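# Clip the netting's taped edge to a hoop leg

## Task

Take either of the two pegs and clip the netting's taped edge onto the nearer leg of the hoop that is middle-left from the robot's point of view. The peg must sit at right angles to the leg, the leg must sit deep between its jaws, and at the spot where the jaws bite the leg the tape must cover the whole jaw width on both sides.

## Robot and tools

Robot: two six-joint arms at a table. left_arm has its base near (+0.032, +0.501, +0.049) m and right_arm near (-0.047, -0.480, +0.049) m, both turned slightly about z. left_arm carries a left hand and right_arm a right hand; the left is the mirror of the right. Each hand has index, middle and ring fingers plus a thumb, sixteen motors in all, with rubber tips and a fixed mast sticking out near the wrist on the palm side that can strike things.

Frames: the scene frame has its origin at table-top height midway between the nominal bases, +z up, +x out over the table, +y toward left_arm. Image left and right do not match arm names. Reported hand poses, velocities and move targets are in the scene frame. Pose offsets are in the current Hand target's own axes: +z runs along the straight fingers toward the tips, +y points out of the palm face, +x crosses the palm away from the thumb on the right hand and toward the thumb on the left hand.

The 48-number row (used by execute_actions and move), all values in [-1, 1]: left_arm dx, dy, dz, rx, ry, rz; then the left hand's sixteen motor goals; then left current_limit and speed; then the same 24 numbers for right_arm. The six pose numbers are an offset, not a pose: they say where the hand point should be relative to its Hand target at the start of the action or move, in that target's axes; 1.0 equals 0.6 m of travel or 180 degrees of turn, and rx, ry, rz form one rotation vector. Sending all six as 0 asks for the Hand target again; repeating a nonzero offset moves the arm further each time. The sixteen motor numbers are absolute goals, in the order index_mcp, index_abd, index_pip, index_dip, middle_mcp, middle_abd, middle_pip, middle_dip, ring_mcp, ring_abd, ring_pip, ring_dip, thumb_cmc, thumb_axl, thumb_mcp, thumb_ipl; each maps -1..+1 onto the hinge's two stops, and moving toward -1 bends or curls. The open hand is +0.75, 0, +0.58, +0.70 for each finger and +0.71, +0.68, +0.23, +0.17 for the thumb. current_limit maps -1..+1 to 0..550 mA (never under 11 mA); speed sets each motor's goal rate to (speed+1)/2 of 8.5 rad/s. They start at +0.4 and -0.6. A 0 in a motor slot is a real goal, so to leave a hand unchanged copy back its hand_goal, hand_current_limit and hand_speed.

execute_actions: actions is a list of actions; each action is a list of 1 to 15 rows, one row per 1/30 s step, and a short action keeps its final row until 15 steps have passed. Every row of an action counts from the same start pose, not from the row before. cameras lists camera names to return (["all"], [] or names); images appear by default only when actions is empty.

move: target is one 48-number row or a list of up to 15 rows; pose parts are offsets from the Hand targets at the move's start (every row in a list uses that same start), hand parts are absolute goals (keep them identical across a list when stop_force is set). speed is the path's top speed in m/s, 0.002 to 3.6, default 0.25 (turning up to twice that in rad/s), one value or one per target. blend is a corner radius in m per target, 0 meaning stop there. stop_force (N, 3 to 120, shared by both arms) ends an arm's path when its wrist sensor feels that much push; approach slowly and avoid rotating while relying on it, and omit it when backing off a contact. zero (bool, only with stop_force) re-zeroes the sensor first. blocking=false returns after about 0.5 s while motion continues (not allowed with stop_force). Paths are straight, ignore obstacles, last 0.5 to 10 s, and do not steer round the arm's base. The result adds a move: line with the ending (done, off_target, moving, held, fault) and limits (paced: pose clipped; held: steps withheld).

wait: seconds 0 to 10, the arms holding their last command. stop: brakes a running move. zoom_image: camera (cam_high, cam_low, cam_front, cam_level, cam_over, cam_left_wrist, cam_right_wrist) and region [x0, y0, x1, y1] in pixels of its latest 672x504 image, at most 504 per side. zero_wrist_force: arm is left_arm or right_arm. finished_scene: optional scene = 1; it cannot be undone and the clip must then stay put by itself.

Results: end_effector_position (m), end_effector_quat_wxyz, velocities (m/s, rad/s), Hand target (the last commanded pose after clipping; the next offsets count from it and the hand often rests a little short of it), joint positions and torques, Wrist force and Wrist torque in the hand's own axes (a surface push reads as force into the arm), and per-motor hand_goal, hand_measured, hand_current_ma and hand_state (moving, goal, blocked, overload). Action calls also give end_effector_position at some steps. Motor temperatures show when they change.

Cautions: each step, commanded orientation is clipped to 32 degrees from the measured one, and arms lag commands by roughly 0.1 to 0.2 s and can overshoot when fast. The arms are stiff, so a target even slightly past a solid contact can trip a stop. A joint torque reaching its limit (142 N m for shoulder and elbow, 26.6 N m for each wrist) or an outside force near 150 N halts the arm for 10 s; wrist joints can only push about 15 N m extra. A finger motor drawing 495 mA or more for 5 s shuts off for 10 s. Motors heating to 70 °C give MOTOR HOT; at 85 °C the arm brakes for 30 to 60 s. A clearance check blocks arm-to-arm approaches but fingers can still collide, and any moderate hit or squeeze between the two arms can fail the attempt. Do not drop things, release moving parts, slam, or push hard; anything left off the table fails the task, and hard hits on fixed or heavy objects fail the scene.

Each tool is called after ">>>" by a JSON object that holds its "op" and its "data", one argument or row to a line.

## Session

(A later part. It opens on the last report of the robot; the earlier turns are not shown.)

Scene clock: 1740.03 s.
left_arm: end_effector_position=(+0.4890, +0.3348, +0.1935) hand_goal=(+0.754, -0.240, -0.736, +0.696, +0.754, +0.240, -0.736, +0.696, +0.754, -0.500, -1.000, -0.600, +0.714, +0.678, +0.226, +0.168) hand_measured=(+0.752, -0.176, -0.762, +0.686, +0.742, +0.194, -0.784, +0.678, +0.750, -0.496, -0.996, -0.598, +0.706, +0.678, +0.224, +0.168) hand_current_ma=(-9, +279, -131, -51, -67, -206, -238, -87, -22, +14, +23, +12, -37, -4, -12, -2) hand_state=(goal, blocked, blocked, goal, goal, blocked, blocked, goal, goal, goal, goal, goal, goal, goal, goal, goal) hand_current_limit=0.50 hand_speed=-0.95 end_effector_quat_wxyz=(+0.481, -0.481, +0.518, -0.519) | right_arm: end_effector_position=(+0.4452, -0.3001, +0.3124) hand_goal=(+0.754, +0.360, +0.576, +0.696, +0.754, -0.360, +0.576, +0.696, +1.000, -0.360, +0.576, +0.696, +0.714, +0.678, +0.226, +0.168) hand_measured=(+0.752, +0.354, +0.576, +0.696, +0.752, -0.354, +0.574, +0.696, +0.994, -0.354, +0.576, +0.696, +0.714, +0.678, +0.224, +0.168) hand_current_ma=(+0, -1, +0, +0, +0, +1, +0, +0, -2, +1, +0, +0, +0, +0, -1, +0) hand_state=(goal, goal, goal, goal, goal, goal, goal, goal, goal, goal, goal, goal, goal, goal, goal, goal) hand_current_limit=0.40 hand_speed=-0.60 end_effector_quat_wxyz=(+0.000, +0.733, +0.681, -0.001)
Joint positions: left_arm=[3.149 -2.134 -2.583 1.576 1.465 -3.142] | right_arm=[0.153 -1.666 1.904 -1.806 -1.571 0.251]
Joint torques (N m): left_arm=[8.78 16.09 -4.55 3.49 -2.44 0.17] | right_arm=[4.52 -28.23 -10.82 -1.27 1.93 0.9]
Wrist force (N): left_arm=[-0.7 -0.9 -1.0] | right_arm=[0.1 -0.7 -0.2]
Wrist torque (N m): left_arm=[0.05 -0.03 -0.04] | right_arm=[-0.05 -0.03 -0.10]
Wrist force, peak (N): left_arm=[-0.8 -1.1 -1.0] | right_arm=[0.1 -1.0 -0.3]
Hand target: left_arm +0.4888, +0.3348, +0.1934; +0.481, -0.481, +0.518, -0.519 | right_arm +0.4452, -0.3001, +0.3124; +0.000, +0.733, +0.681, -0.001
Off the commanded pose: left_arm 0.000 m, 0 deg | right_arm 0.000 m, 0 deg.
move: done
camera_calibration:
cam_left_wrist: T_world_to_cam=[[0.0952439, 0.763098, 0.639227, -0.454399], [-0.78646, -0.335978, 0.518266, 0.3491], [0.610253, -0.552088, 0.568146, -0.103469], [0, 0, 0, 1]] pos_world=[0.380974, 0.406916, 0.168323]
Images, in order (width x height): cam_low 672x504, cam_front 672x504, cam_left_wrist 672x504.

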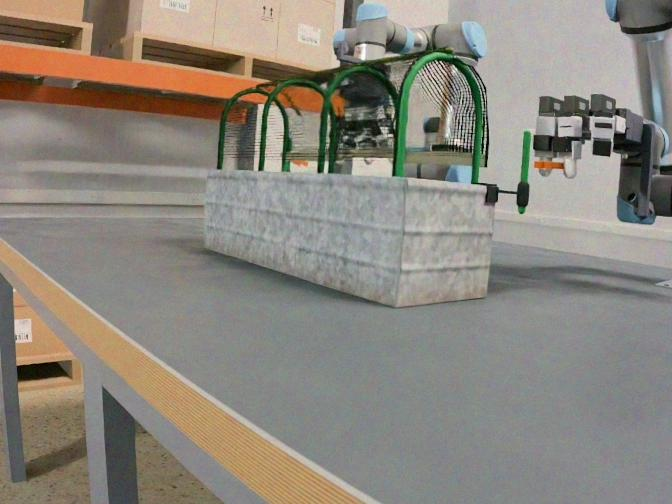

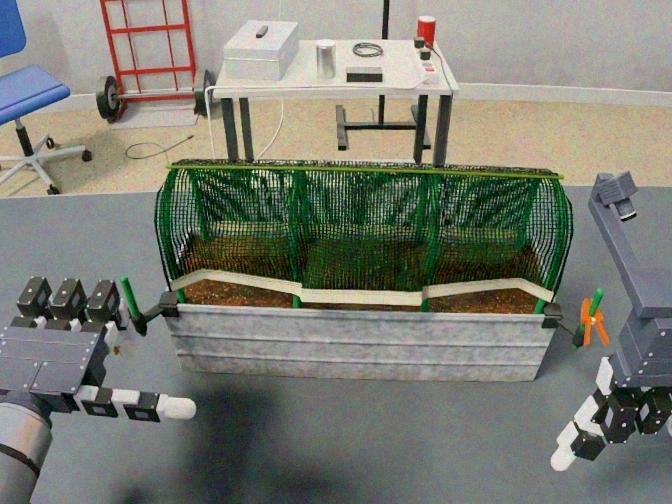

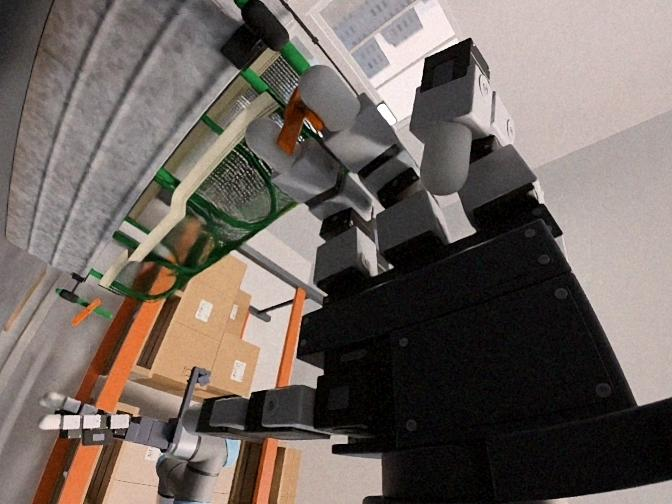

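>>> {"op": "move", "data": {
  "target": [
    [0.3892,0,0,0,0,0,0.754,-0.24,-0.737,0.696,0.754,0.24,-0.737,0.696,0.754,-0.5,-1,-0.6,0.714,0.678,0.226,0.168,0.5,-0.95,0,0,0,0,0,0,0.754,0.36,0.576,0.696,0.754,-0.36,0.576,0.696,1.0,-0.36,0.576,0.696,0.714,0.678,0.226,0.168,0.4,-0.6]
  ],
  "speed": 0.12,
  "cameras": ["all"]
}}

>>> {"op": "zoom_image", "data": {
  "camera": "cam_left_wrist",
  "region": [170, 20, 390, 200]
}}

>>> {"op": "zoom_image", "data": {
  "camera": "cam_level",
  "region": [180, 180, 360, 340]
}}

>>> {"op": "zoom_image", "data": {
  "camera": "cam_over",
  "region": [150, 230, 330, 400]
}}

>>> {"op": "zoom_image", "data": {
  "camera": "cam_front",
  "region": [240, 260, 380, 400]
}}

>>> {"op": "zoom_image", "data": {
  "camera": "cam_low",
  "region": [360, 90, 480, 200]
}}

Scene clock: 1777.10 s.
left_arm: end_effector_position=(+0.4760, +0.1802, +0.1938) hand_goal=(+0.754, -0.240, -0.736, +0.696, +0.754, +0.240, -0.736, +0.696, +0.754, -0.500, -1.000, -0.600, +0.714, +0.678, +0.226, +0.168) hand_measured=(+0.752, -0.176, -0.762, +0.686, +0.742, +0.194, -0.784, +0.678, +0.750, -0.496, -0.996, -0.598, +0.706, +0.678, +0.224, +0.168) hand_current_ma=(-7, +278, -131, -51, -69, -203, -240, -87, -23, +14, +20, +12, -38, -4, -11, -2) hand_state=(goal, blocked, blocked, goal, goal, blocked, blocked, goal, goal, goal, goal, goal, goal, goal, goal, goal) hand_current_limit=0.50 hand_speed=-0.95 end_effector_quat_wxyz=(+0.479, -0.480, +0.519, -0.521) | right_arm: end_effector_position=(+0.4452, -0.3001, +0.3124) hand_goal=(+0.754, +0.360, +0.576, +0.696, +0.754, -0.360, +0.576, +0.696, +1.000, -0.360, +0.576, +0.696, +0.714, +0.678, +0.226, +0.168) hand_measured=(+0.752, +0.354, +0.576, +0.696, +0.752, -0.354, +0.574, +0.696, +0.994, -0.354, +0.576, +0.696, +0.714, +0.678, +0.224, +0.168) hand_current_ma=(+0, -1, +0, +0, +0, +1, +0, +0, -2, +1, +0, +0, +0, +0, -1, +0) hand_state=(goal, goal, goal, goal, goal, goal, goal, goal, goal, goal, goal, goal, goal, goal, goal, goal) hand_current_limit=0.40 hand_speed=-0.60 end_effector_quat_wxyz=(+0.000, +0.733, +0.681, -0.001)
Joint positions: left_arm=[2.593 -2.174 -2.317 1.351 2.014 -3.143] | right_arm=[0.153 -1.666 1.904 -1.806 -1.571 0.251]
Joint torques (N m): left_arm=[8.76 35.93 -1.12 3.32 -2.57 -0.07] | right_arm=[3.84 -28.3 -12.08 -1.29 1.84 0.71]
Wrist force (N): left_arm=[-0.6 -1.5 -1.0] | right_arm=[0.2 -0.8 0.1]
Wrist torque (N m): left_arm=[-0.04 -0.04 -0.18] | right_arm=[-0.08 -0.05 -0.10]
Wrist force, peak (N): left_arm=[1.3 -2.3 -1.1] | right_arm=[0.1 -0.9 -0.4]
Hand target: left_arm +0.4760, +0.1804, +0.1938; +0.479, -0.480, +0.519, -0.521 (not the last commanded pose) | right_arm +0.4452, -0.3001, +0.3124; +0.000, +0.733, +0.681, -0.001
Off the commanded pose: left_arm 0.078 m, 0 deg | right_arm 0.000 m, 0 deg.
move: held (left_arm; a check stopped the path); limits=held
pose unreachable (left arm): on one or more control steps of this call, first in action 0 (counted from 0), this arm could not follow its commanded pose, so it was not sent that pose on those steps. It may still have moved: this result reports where it is.
cause: moving toward the commanded pose would bring two parts of the arm too close to each other (joints 4 (wrist 1) to 6 (wrist 3) lie between them).
camera_calibration:
cam_left_wrist: T_world_to_cam=[[0.0996619, 0.763412, 0.638177, -0.33748], [-0.788703, -0.33042, 0.518431, 0.286878], [0.606643, -0.555, 0.569175, -0.178992], [0, 0, 0, 1]] pos_world=[0.36848, 0.253086, 0.168524]
cam_right_wrist: T_world_to_cam=[[0.569154, -0.82159, -0.0324472, -0.455693], [-0.540275, -0.403439, 0.738471, -0.160512], [-0.619811, -0.402774, -0.673504, 0.494358], [0, 0, 0, 1]] pos_world=[0.479047, -0.240036, 0.4367]

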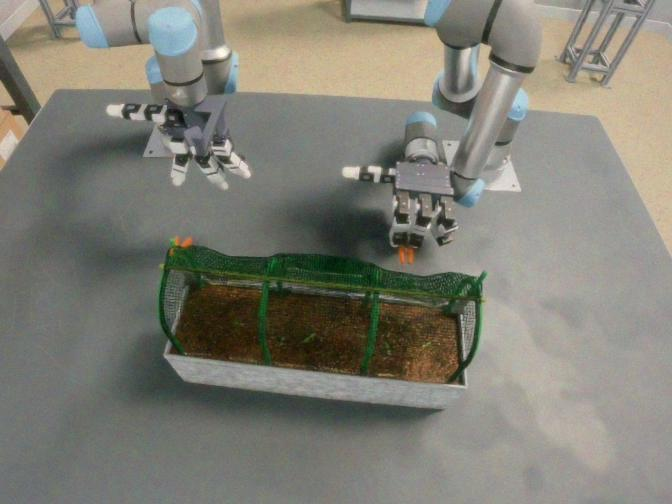

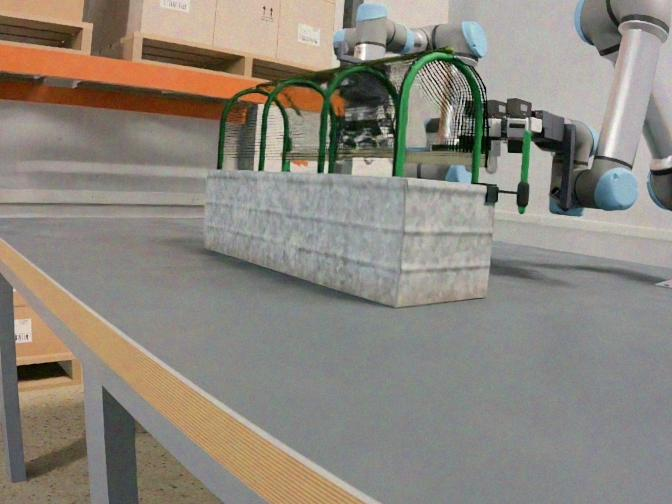

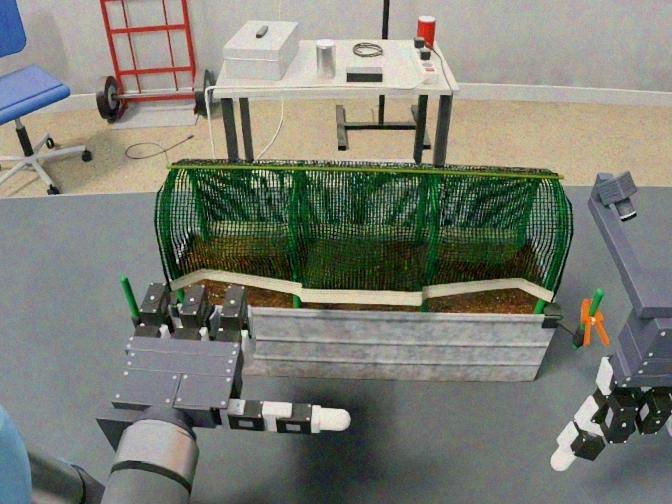

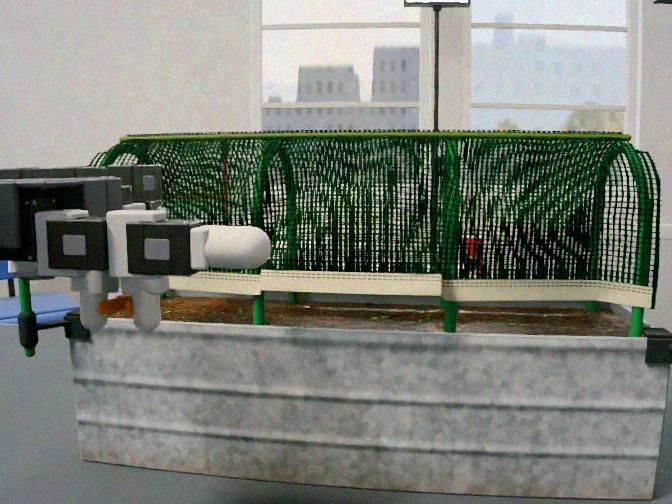

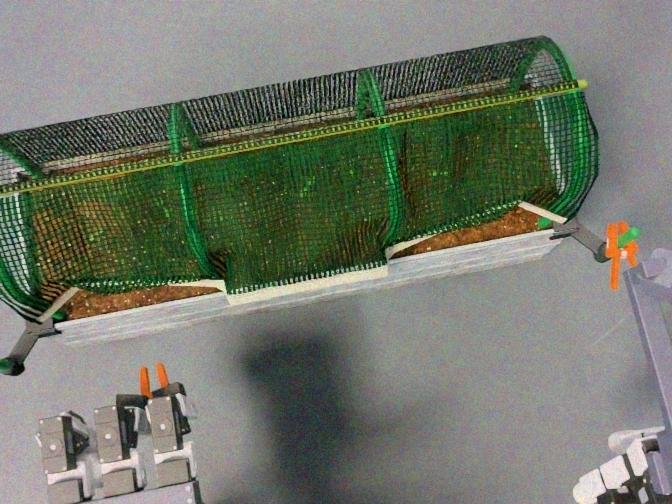

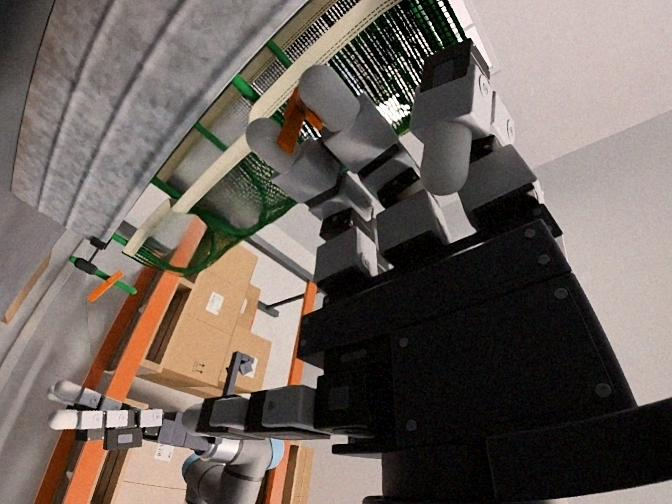

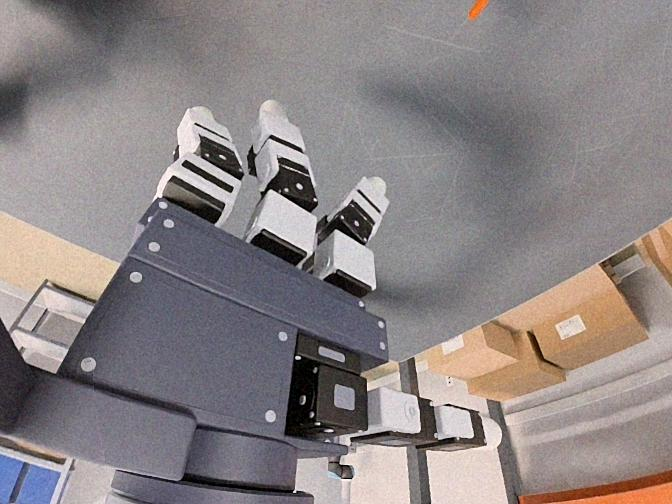

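Scaled by 2.291 from the camera's 672x504 image, which has a finer 960x720 frame.

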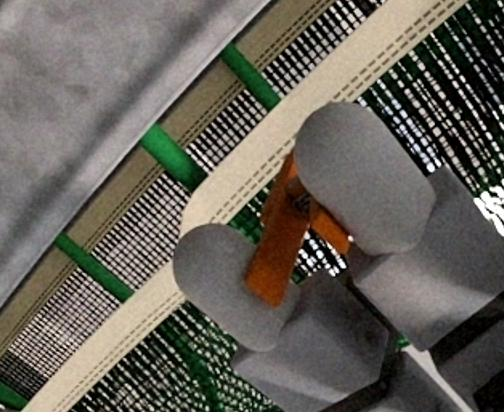

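Scaled by 2.800 from the camera's 672x504 image, which has a finer 960x720 frame.

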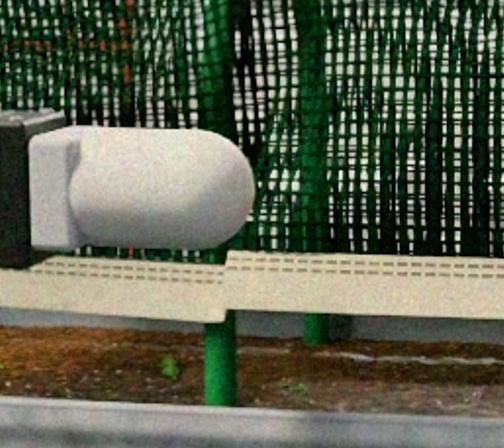

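Scaled by 2.800 from the camera's 672x504 image, which has a finer 960x720 frame.

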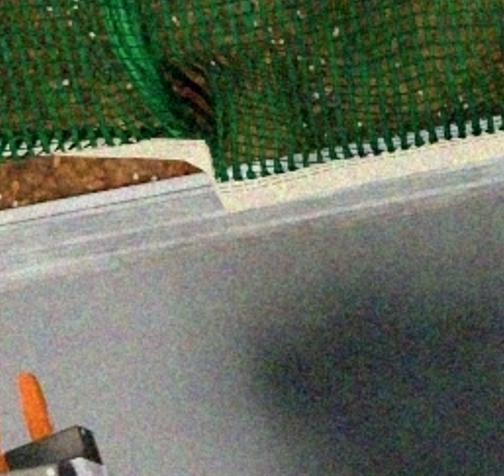

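Scaled by 3.600 from the camera's 672x504 image, which has a finer 960x720 frame.

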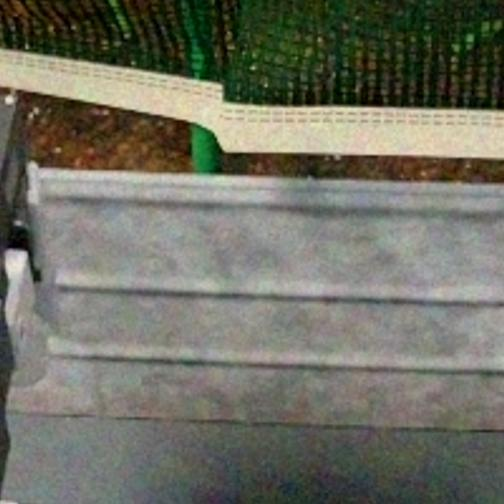

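Scaled by 4.200 from the camera's 672x504 image, which has a finer 960x720 frame.

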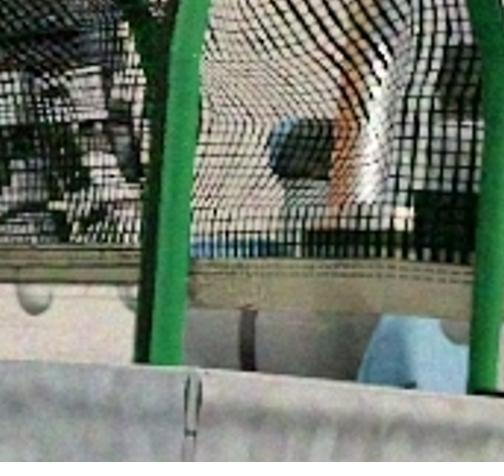

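>>> {"op": "wait", "data": {
  "seconds": 0.1,
  "cameras": ["cam_level","cam_over","cam_left_wrist","cam_front"]
}}

>>> {"op": "zoom_image", "data": {
  "camera": "cam_level",
  "region": [50, 200, 190, 350]
}}

>>> {"op": "zoom_image", "data": {
  "camera": "cam_over",
  "region": [110, 340, 210, 460]
}}

>>> {"op": "zoom_image", "data": {
  "camera": "cam_left_wrist",
  "region": [200, 40, 370, 190]
}}

>>> {"op": "zoom_image", "data": {
  "camera": "cam_front",
  "region": [120, 270, 270, 400]
}}

Scene clock: 1952.30 s.
left_arm: end_effector_position=(+0.4760, +0.1804, +0.1938) hand_goal=(+0.754, -0.240, -0.736, +0.696, +0.754, +0.240, -0.736, +0.696, +0.754, -0.500, -1.000, -0.600, +0.714, +0.678, +0.226, +0.168) hand_measured=(+0.752, -0.176, -0.762, +0.686, +0.742, +0.194, -0.784, +0.678, +0.750, -0.496, -0.996, -0.598, +0.706, +0.678, +0.224, +0.168) hand_current_ma=(-7, +278, -131, -51, -69, -203, -240, -87, -23, +14, +20, +12, -38, -4, -11, -2) hand_state=(goal, blocked, blocked, goal, goal, blocked, blocked, goal, goal, goal, goal, goal, goal, goal, goal, goal) hand_current_limit=0.50 hand_speed=-0.95 end_effector_quat_wxyz=(+0.479, -0.480, +0.519, -0.521) | right_arm: end_effector_position=(+0.4452, -0.3001, +0.3124) hand_goal=(+0.754, +0.360, +0.576, +0.696, +0.754, -0.360, +0.576, +0.696, +1.000, -0.360, +0.576, +0.696, +0.714, +0.678, +0.226, +0.168) hand_measured=(+0.752, +0.354, +0.576, +0.696, +0.752, -0.354, +0.574, +0.696, +0.994, -0.354, +0.576, +0.696, +0.714, +0.678, +0.224, +0.168) hand_current_ma=(+0, -1, +0, +0, +0, +1, +0, +0, -2, +1, +0, +0, +0, +0, -1, +0) hand_state=(goal, goal, goal, goal, goal, goal, goal, goal, goal, goal, goal, goal, goal, goal, goal, goal) hand_current_limit=0.40 hand_speed=-0.60 end_effector_quat_wxyz=(+0.000, +0.733, +0.681, -0.001)
Joint positions: left_arm=[2.593 -2.174 -2.317 1.351 2.014 -3.143] | right_arm=[0.153 -1.666 1.904 -1.806 -1.571 0.251]
Joint torques (N m): left_arm=[8.75 36.5 -0.82 3.27 -2.55 -1.02] | right_arm=[3.89 -28.14 -10.99 -1.41 1.88 0.77]
Wrist force (N): left_arm=[-0.3 -1.3 -0.9] | right_arm=[0.0 -0.9 -0.2]
Wrist torque (N m): left_arm=[-0.03 -0.09 -0.15] | right_arm=[-0.09 -0.02 -0.12]
Wrist force, peak (N): left_arm=[-0.7 -1.5 -1.0] | right_arm=[0.5 -0.9 0.1]
Hand target: left_arm +0.4760, +0.1804, +0.1938; +0.479, -0.480, +0.519, -0.521 (not the last commanded pose) | right_arm +0.4452, -0.3001, +0.3124; +0.000, +0.733, +0.681, -0.001
Off the commanded pose: left_arm 0.079 m, 0 deg | right_arm 0.000 m, 0 deg.
wait: 0.10 s; at rest from the start
camera_calibration:
cam_left_wrist: T_world_to_cam=[[0.0996619, 0.763412, 0.638177, -0.337557], [-0.788703, -0.33042, 0.518431, 0.286911], [0.606643, -0.555, 0.569175, -0.178937], [0, 0, 0, 1]] pos_world=[0.36848, 0.253186, 0.168524]
Images, in order (width x height): cam_front 672x504, cam_level 672x504, cam_over 672x504, cam_left_wrist 672x504.

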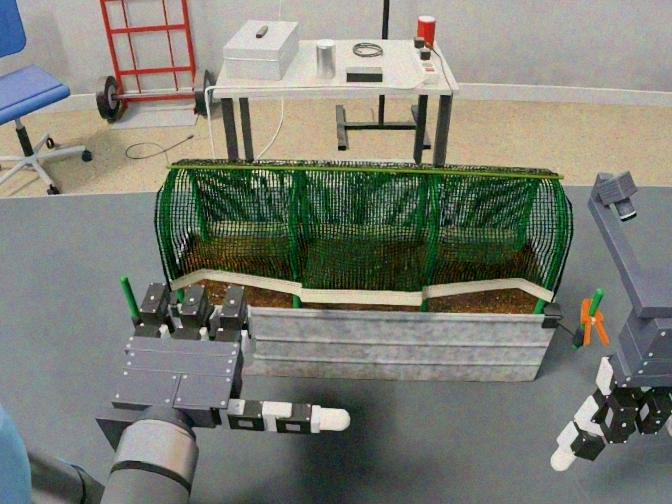

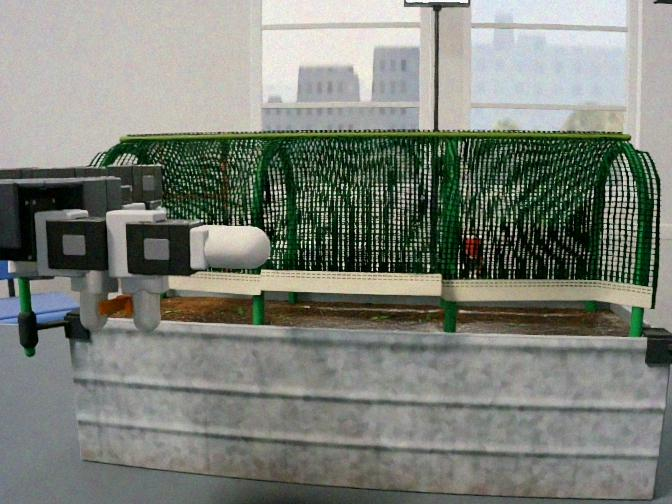

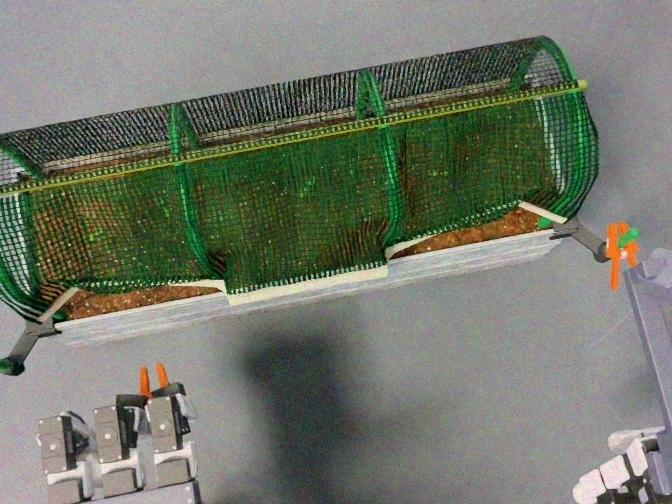

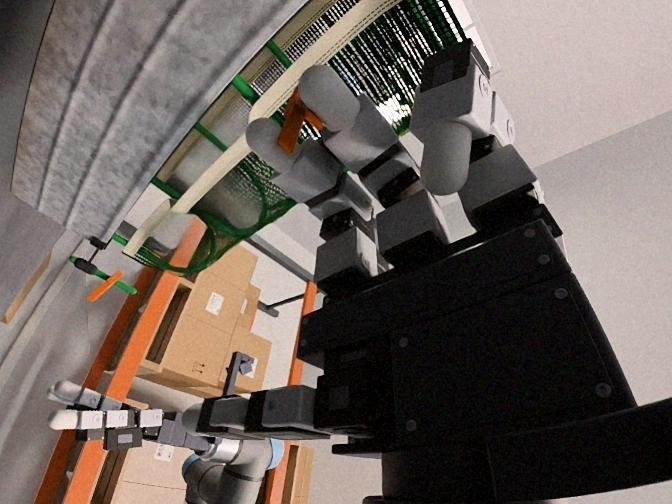

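Scaled by 3.360 from the camera's 672x504 image, which has a finer 960x720 frame.

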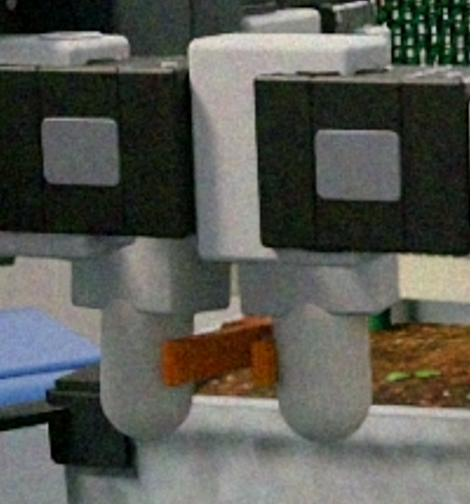

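Scaled by 4.200 from the camera's 672x504 image, which has a finer 960x720 frame.

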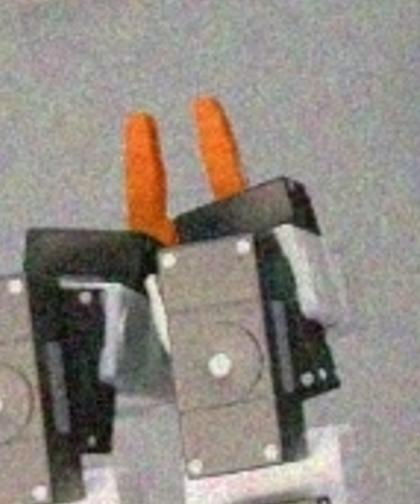

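Scaled by 2.965 from the camera's 672x504 image, which has a finer 960x720 frame.

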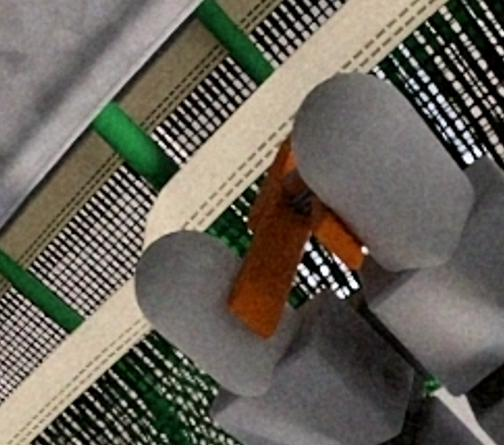

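Scaled by 3.360 from the camera's 672x504 image, which has a finer 960x720 frame.

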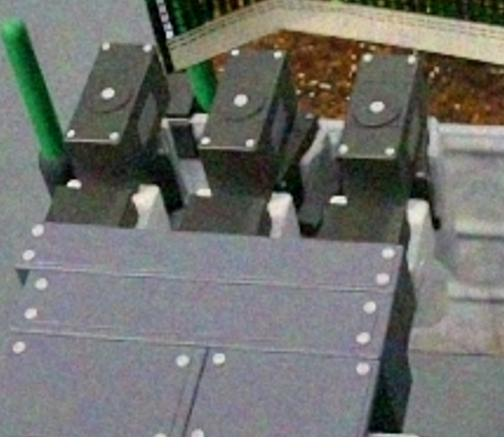

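>>> {"op": "move", "data": {
  "target": [
    [0,0,0,0,0,0,0.754,-0.33,-0.737,0.696,0.754,0.33,-0.737,0.696,0.754,-0.5,-1,-0.6,0.714,0.678,0.226,0.168,0.6,-0.96,0,0,0,0,0,0,0.754,0.36,0.576,0.696,0.754,-0.36,0.576,0.696,1.0,-0.36,0.576,0.696,0.714,0.678,0.226,0.168,0.4,-0.6]
  ],
  "speed": 0.05,
  "cameras": ["cam_level","cam_over","cam_left_wrist"]
}}

>>> {"op": "zoom_image", "data": {
  "camera": "cam_level",
  "region": [50, 220, 190, 350]
}}

>>> {"op": "zoom_image", "data": {
  "camera": "cam_over",
  "region": [110, 340, 210, 460]
}}

>>> {"op": "zoom_image", "data": {
  "camera": "cam_left_wrist",
  "region": [200, 40, 370, 190]
}}

Scene clock: 2029.17 s.
left_arm: end_effector_position=(+0.4760, +0.1804, +0.1938) hand_goal=(+0.754, -0.330, -0.736, +0.696, +0.754, +0.330, -0.736, +0.696, +0.754, -0.500, -1.000, -0.600, +0.714, +0.678, +0.226, +0.168) hand_measured=(+0.752, -0.270, -0.770, +0.682, +0.740, +0.290, -0.806, +0.670, +0.750, -0.496, -0.996, -0.598, +0.706, +0.678, +0.224, +0.168) hand_current_ma=(-6, +264, -168, -72, -71, -171, -354, -131, -23, +14, +20, +12, -38, -4, -11, -2) hand_state=(goal, blocked, blocked, goal, goal, blocked, blocked, blocked, goal, goal, goal, goal, goal, goal, goal, goal) hand_current_limit=0.60 hand_speed=-0.96 end_effector_quat_wxyz=(+0.479, -0.480, +0.519, -0.521) | right_arm: end_effector_position=(+0.4452, -0.3001, +0.3124) hand_goal=(+0.754, +0.360, +0.576, +0.696, +0.754, -0.360, +0.576, +0.696, +1.000, -0.360, +0.576, +0.696, +0.714, +0.678, +0.226, +0.168) hand_measured=(+0.752, +0.354, +0.576, +0.696, +0.752, -0.354, +0.574, +0.696, +0.994, -0.354, +0.576, +0.696, +0.714, +0.678, +0.224, +0.168) hand_current_ma=(+0, -1, +0, +0, +0, +1, +0, +0, -2, +1, +0, +0, +0, +0, -1, +0) hand_state=(goal, goal, goal, goal, goal, goal, goal, goal, goal, goal, goal, goal, goal, goal, goal, goal) hand_current_limit=0.40 hand_speed=-0.60 end_effector_quat_wxyz=(+0.000, +0.733, +0.681, -0.001)
Joint positions: left_arm=[2.593 -2.174 -2.317 1.351 2.014 -3.143] | right_arm=[0.153 -1.666 1.904 -1.806 -1.571 0.251]
Joint torques (N m): left_arm=[8.85 36.3 -0.74 3.23 -2.54 -1.18] | right_arm=[3.96 -28.34 -11.88 -1.39 1.94 0.71]
Wrist force (N): left_arm=[-0.5 -1.6 -1.1] | right_arm=[0.1 -0.8 0.0]
Wrist torque (N m): left_arm=[-0.03 -0.08 -0.16] | right_arm=[-0.08 -0.03 -0.10]
Wrist force, peak (N): left_arm=[-0.5 -1.6 -1.1] | right_arm=[0.3 -0.9 0.0]
Hand target: left_arm +0.4760, +0.1804, +0.1938; +0.479, -0.480, +0.519, -0.521 | right_arm +0.4452, -0.3001, +0.3124; +0.000, +0.733, +0.681, -0.001
Off the commanded pose: left_arm 0.000 m, 0 deg | right_arm 0.000 m, 0 deg.
move: done
camera_calibration:
cam_left_wrist: T_world_to_cam=[[0.0997225, 0.763437, 0.638137, -0.337578], [-0.788695, -0.330361, 0.518479, 0.286885], [0.606642, -0.555, 0.569175, -0.178937], [0, 0, 0, 1]] pos_world=[0.36848, 0.253186, 0.168523]
Images, in order (width x height): cam_level 672x504, cam_over 672x504, cam_left_wrist 672x504.

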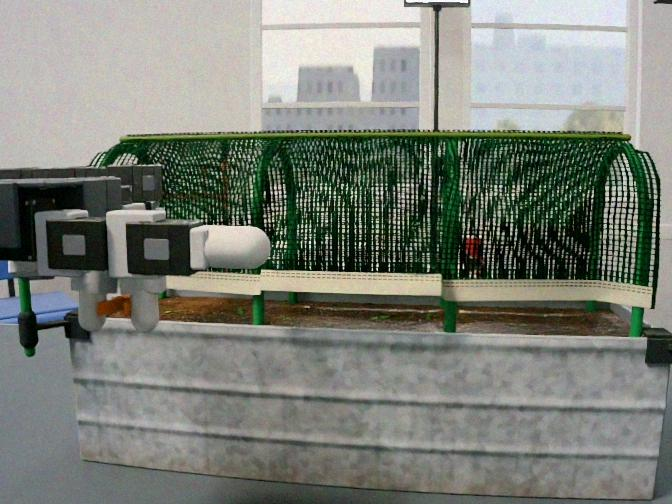

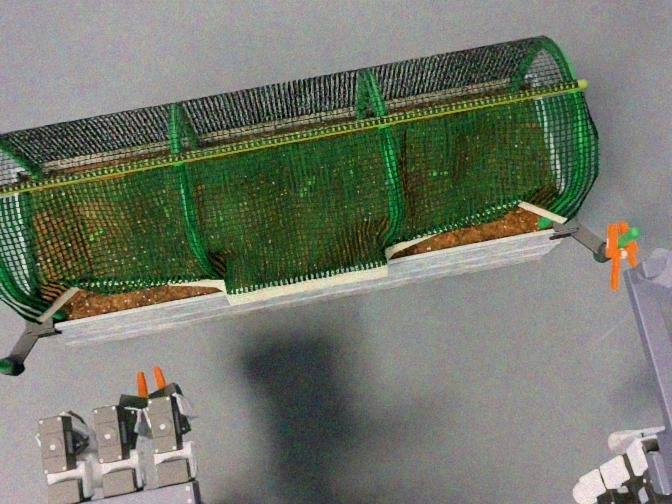

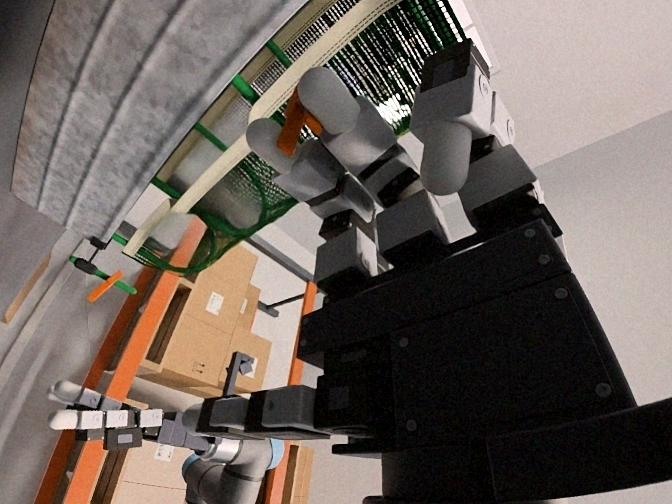

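Scaled by 3.600 from the camera's 672x504 image, which has a finer 960x720 frame.

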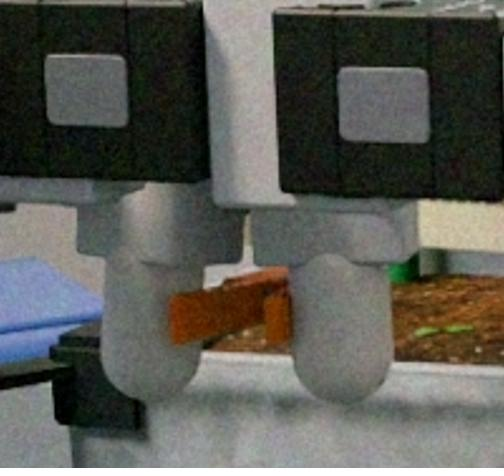

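Scaled by 4.200 from the camera's 672x504 image, which has a finer 960x720 frame.

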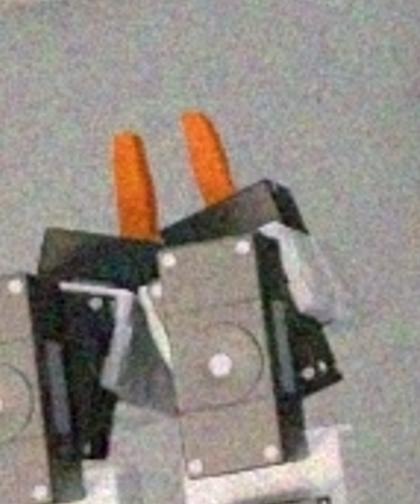

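Scaled by 2.965 from the camera's 672x504 image, which has a finer 960x720 frame.

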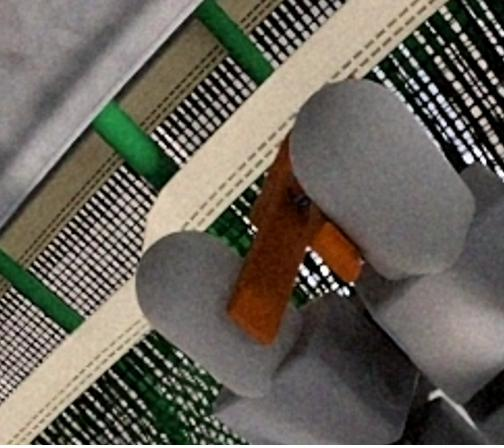

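>>> {"op": "move", "data": {
  "target": [
    [-0.257,0,0.0022,0,0.0111,0,0.754,-0.33,-0.737,0.696,0.754,0.33,-0.737,0.696,0.754,-0.5,-1,-0.6,0.714,0.678,0.226,0.168,0.6,-0.96,0,0,0,0,0,0,0.754,0.36,0.576,0.696,0.754,-0.36,0.576,0.696,1.0,-0.36,0.576,0.696,0.714,0.678,0.226,0.168,0.4,-0.6]
  ],
  "speed": 0.12,
  "cameras": ["cam_over","cam_left_wrist","cam_low","cam_front"]
}}

>>> {"op": "zoom_image", "data": {
  "camera": "cam_over",
  "region": [0, 320, 100, 460]
}}

>>> {"op": "zoom_image", "data": {
  "camera": "cam_low",
  "region": [490, 90, 600, 220]
}}

>>> {"op": "zoom_image", "data": {
  "camera": "cam_left_wrist",
  "region": [200, 0, 390, 180]
}}

Scene clock: 2153.40 s.
left_arm: end_effector_position=(+0.4898, +0.3339, +0.1935) hand_goal=(+0.754, -0.330, -0.736, +0.696, +0.754, +0.330, -0.736, +0.696, +0.754, -0.500, -1.000, -0.600, +0.714, +0.678, +0.226, +0.168) hand_measured=(+0.752, -0.270, -0.770, +0.682, +0.740, +0.292, -0.806, +0.670, +0.750, -0.496, -0.996, -0.598, +0.706, +0.678, +0.224, +0.168) hand_current_ma=(-6, +262, -169, -73, -71, -170, -355, -131, -23, +14, +20, +12, -38, -4, -11, -2) hand_state=(goal, blocked, blocked, goal, goal, blocked, blocked, blocked, goal, goal, goal, goal, goal, goal, goal, goal) hand_current_limit=0.60 hand_speed=-0.96 end_effector_quat_wxyz=(+0.470, -0.471, +0.527, -0.529) end_effector_velocity=(+0.000, +0.000, -0.001) end_effector_angular_velocity=(-0.001, +0.001, -0.002) | right_arm: end_effector_position=(+0.4452, -0.3001, +0.3124) hand_goal=(+0.754, +0.360, +0.576, +0.696, +0.754, -0.360, +0.576, +0.696, +1.000, -0.360, +0.576, +0.696, +0.714, +0.678, +0.226, +0.168) hand_measured=(+0.752, +0.354, +0.576, +0.696, +0.752, -0.354, +0.574, +0.696, +0.994, -0.354, +0.576, +0.696, +0.714, +0.678, +0.224, +0.168) hand_current_ma=(+0, -1, +0, +0, +0, +1, +0, +0, -2, +1, +0, +0, +0, +0, -1, +0) hand_state=(goal, goal, goal, goal, goal, goal, goal, goal, goal, goal, goal, goal, goal, goal, goal, goal) hand_current_limit=0.40 hand_speed=-0.60 end_effector_quat_wxyz=(+0.000, +0.733, +0.681, -0.001)
Joint positions: left_arm=[3.186 -2.135 -2.587 1.582 1.387 -3.144] | right_arm=[0.153 -1.666 1.904 -1.806 -1.571 0.251]
Joint velocities: left_arm=[0.003 -0.002 0 0.001 -0.005 0] | right_arm=[within noise]
Joint torques (N m): left_arm=[8.64 14.47 -5.48 3.47 -2.61 -1.51] | right_arm=[4.26 -28.99 -11.65 -1.55 1.84 0.55]
Wrist force (N): left_arm=[-0.7 -0.9 -0.6] | right_arm=[0.2 -0.7 -0.1]
Wrist torque (N m): left_arm=[0.04 -0.03 -0.04] | right_arm=[-0.06 -0.04 -0.10]
Wrist force, peak (N): left_arm=[-0.5 -1.7 -0.9] | right_arm=[0.1 -1.0 -0.2]
Hand target: left_arm +0.4898, +0.3340, +0.1935; +0.470, -0.471, +0.527, -0.529 | right_arm +0.4452, -0.3001, +0.3124; +0.000, +0.733, +0.681, -0.001
Off the commanded pose: left_arm 0.000 m, 0 deg | right_arm 0.000 m, 0 deg.
move: done
camera_calibration:
cam_left_wrist: T_world_to_cam=[[0.126094, 0.759484, 0.638188, -0.46759], [-0.799729, -0.302825, 0.518392, 0.3449], [0.58697, -0.575744, 0.569197, -0.0853951], [0, 0, 0, 1]] pos_world=[0.384911, 0.410406, 0.168224]
Images, in order (width x height): cam_low 672x504, cam_front 672x504, cam_over 672x504, cam_left_wrist 672x504.

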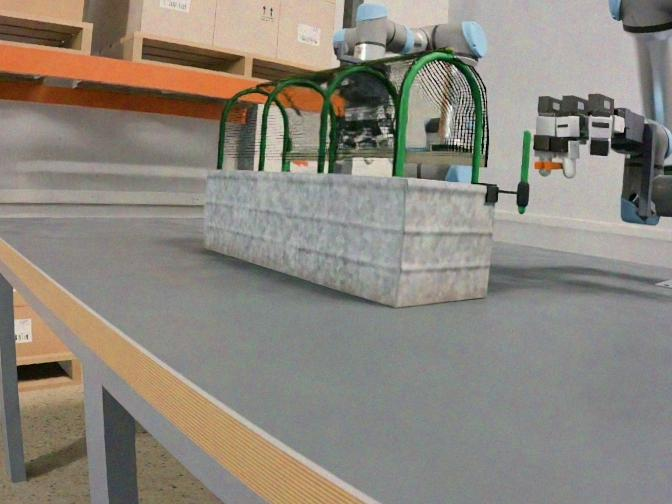

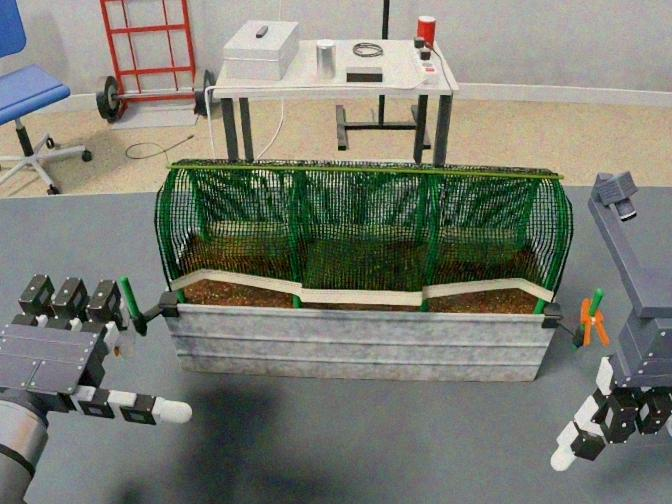

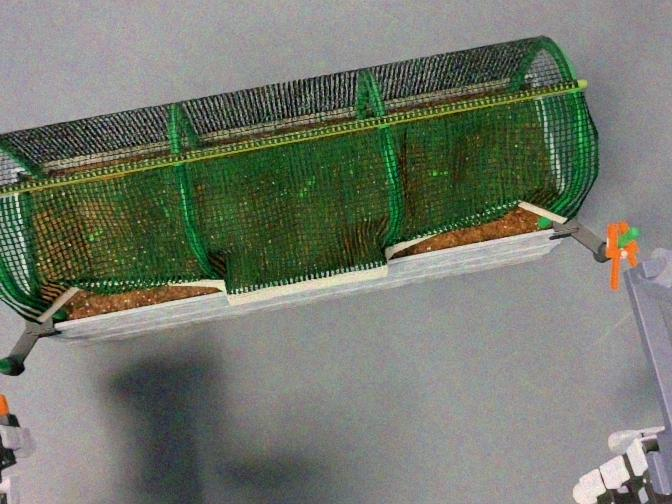

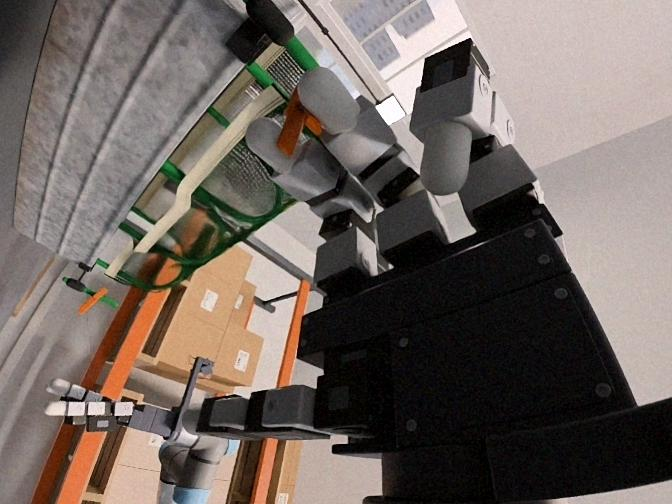

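Scaled by 3.600 from the camera's 672x504 image, which has a finer 960x720 frame.

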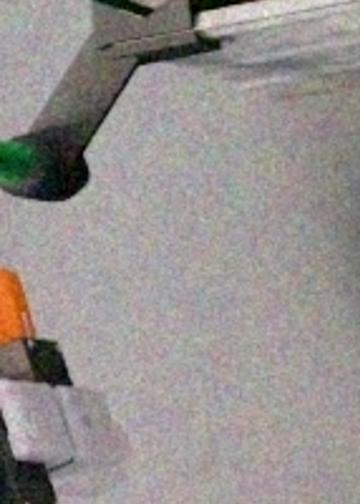

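Scaled by 3.877 from the camera's 672x504 image, which has a finer 960x720 frame.

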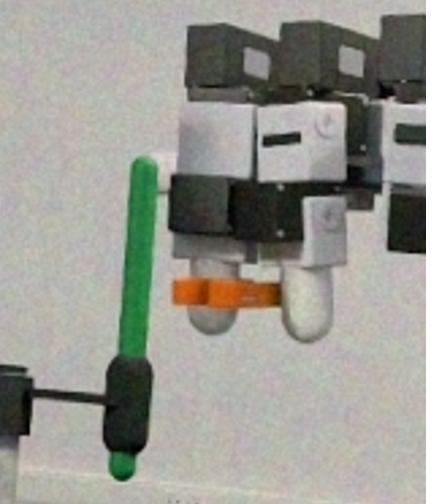

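Scaled by 2.653 from the camera's 672x504 image, which has a finer 960x720 frame.

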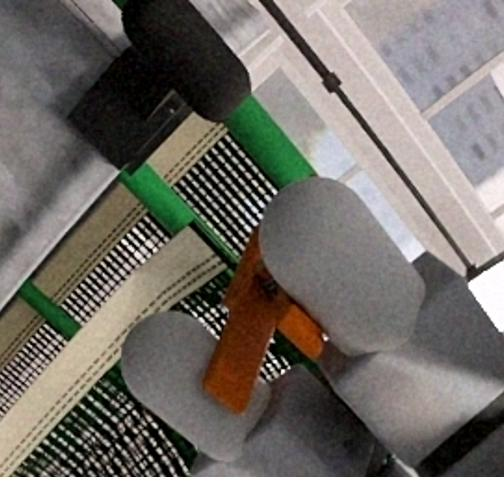

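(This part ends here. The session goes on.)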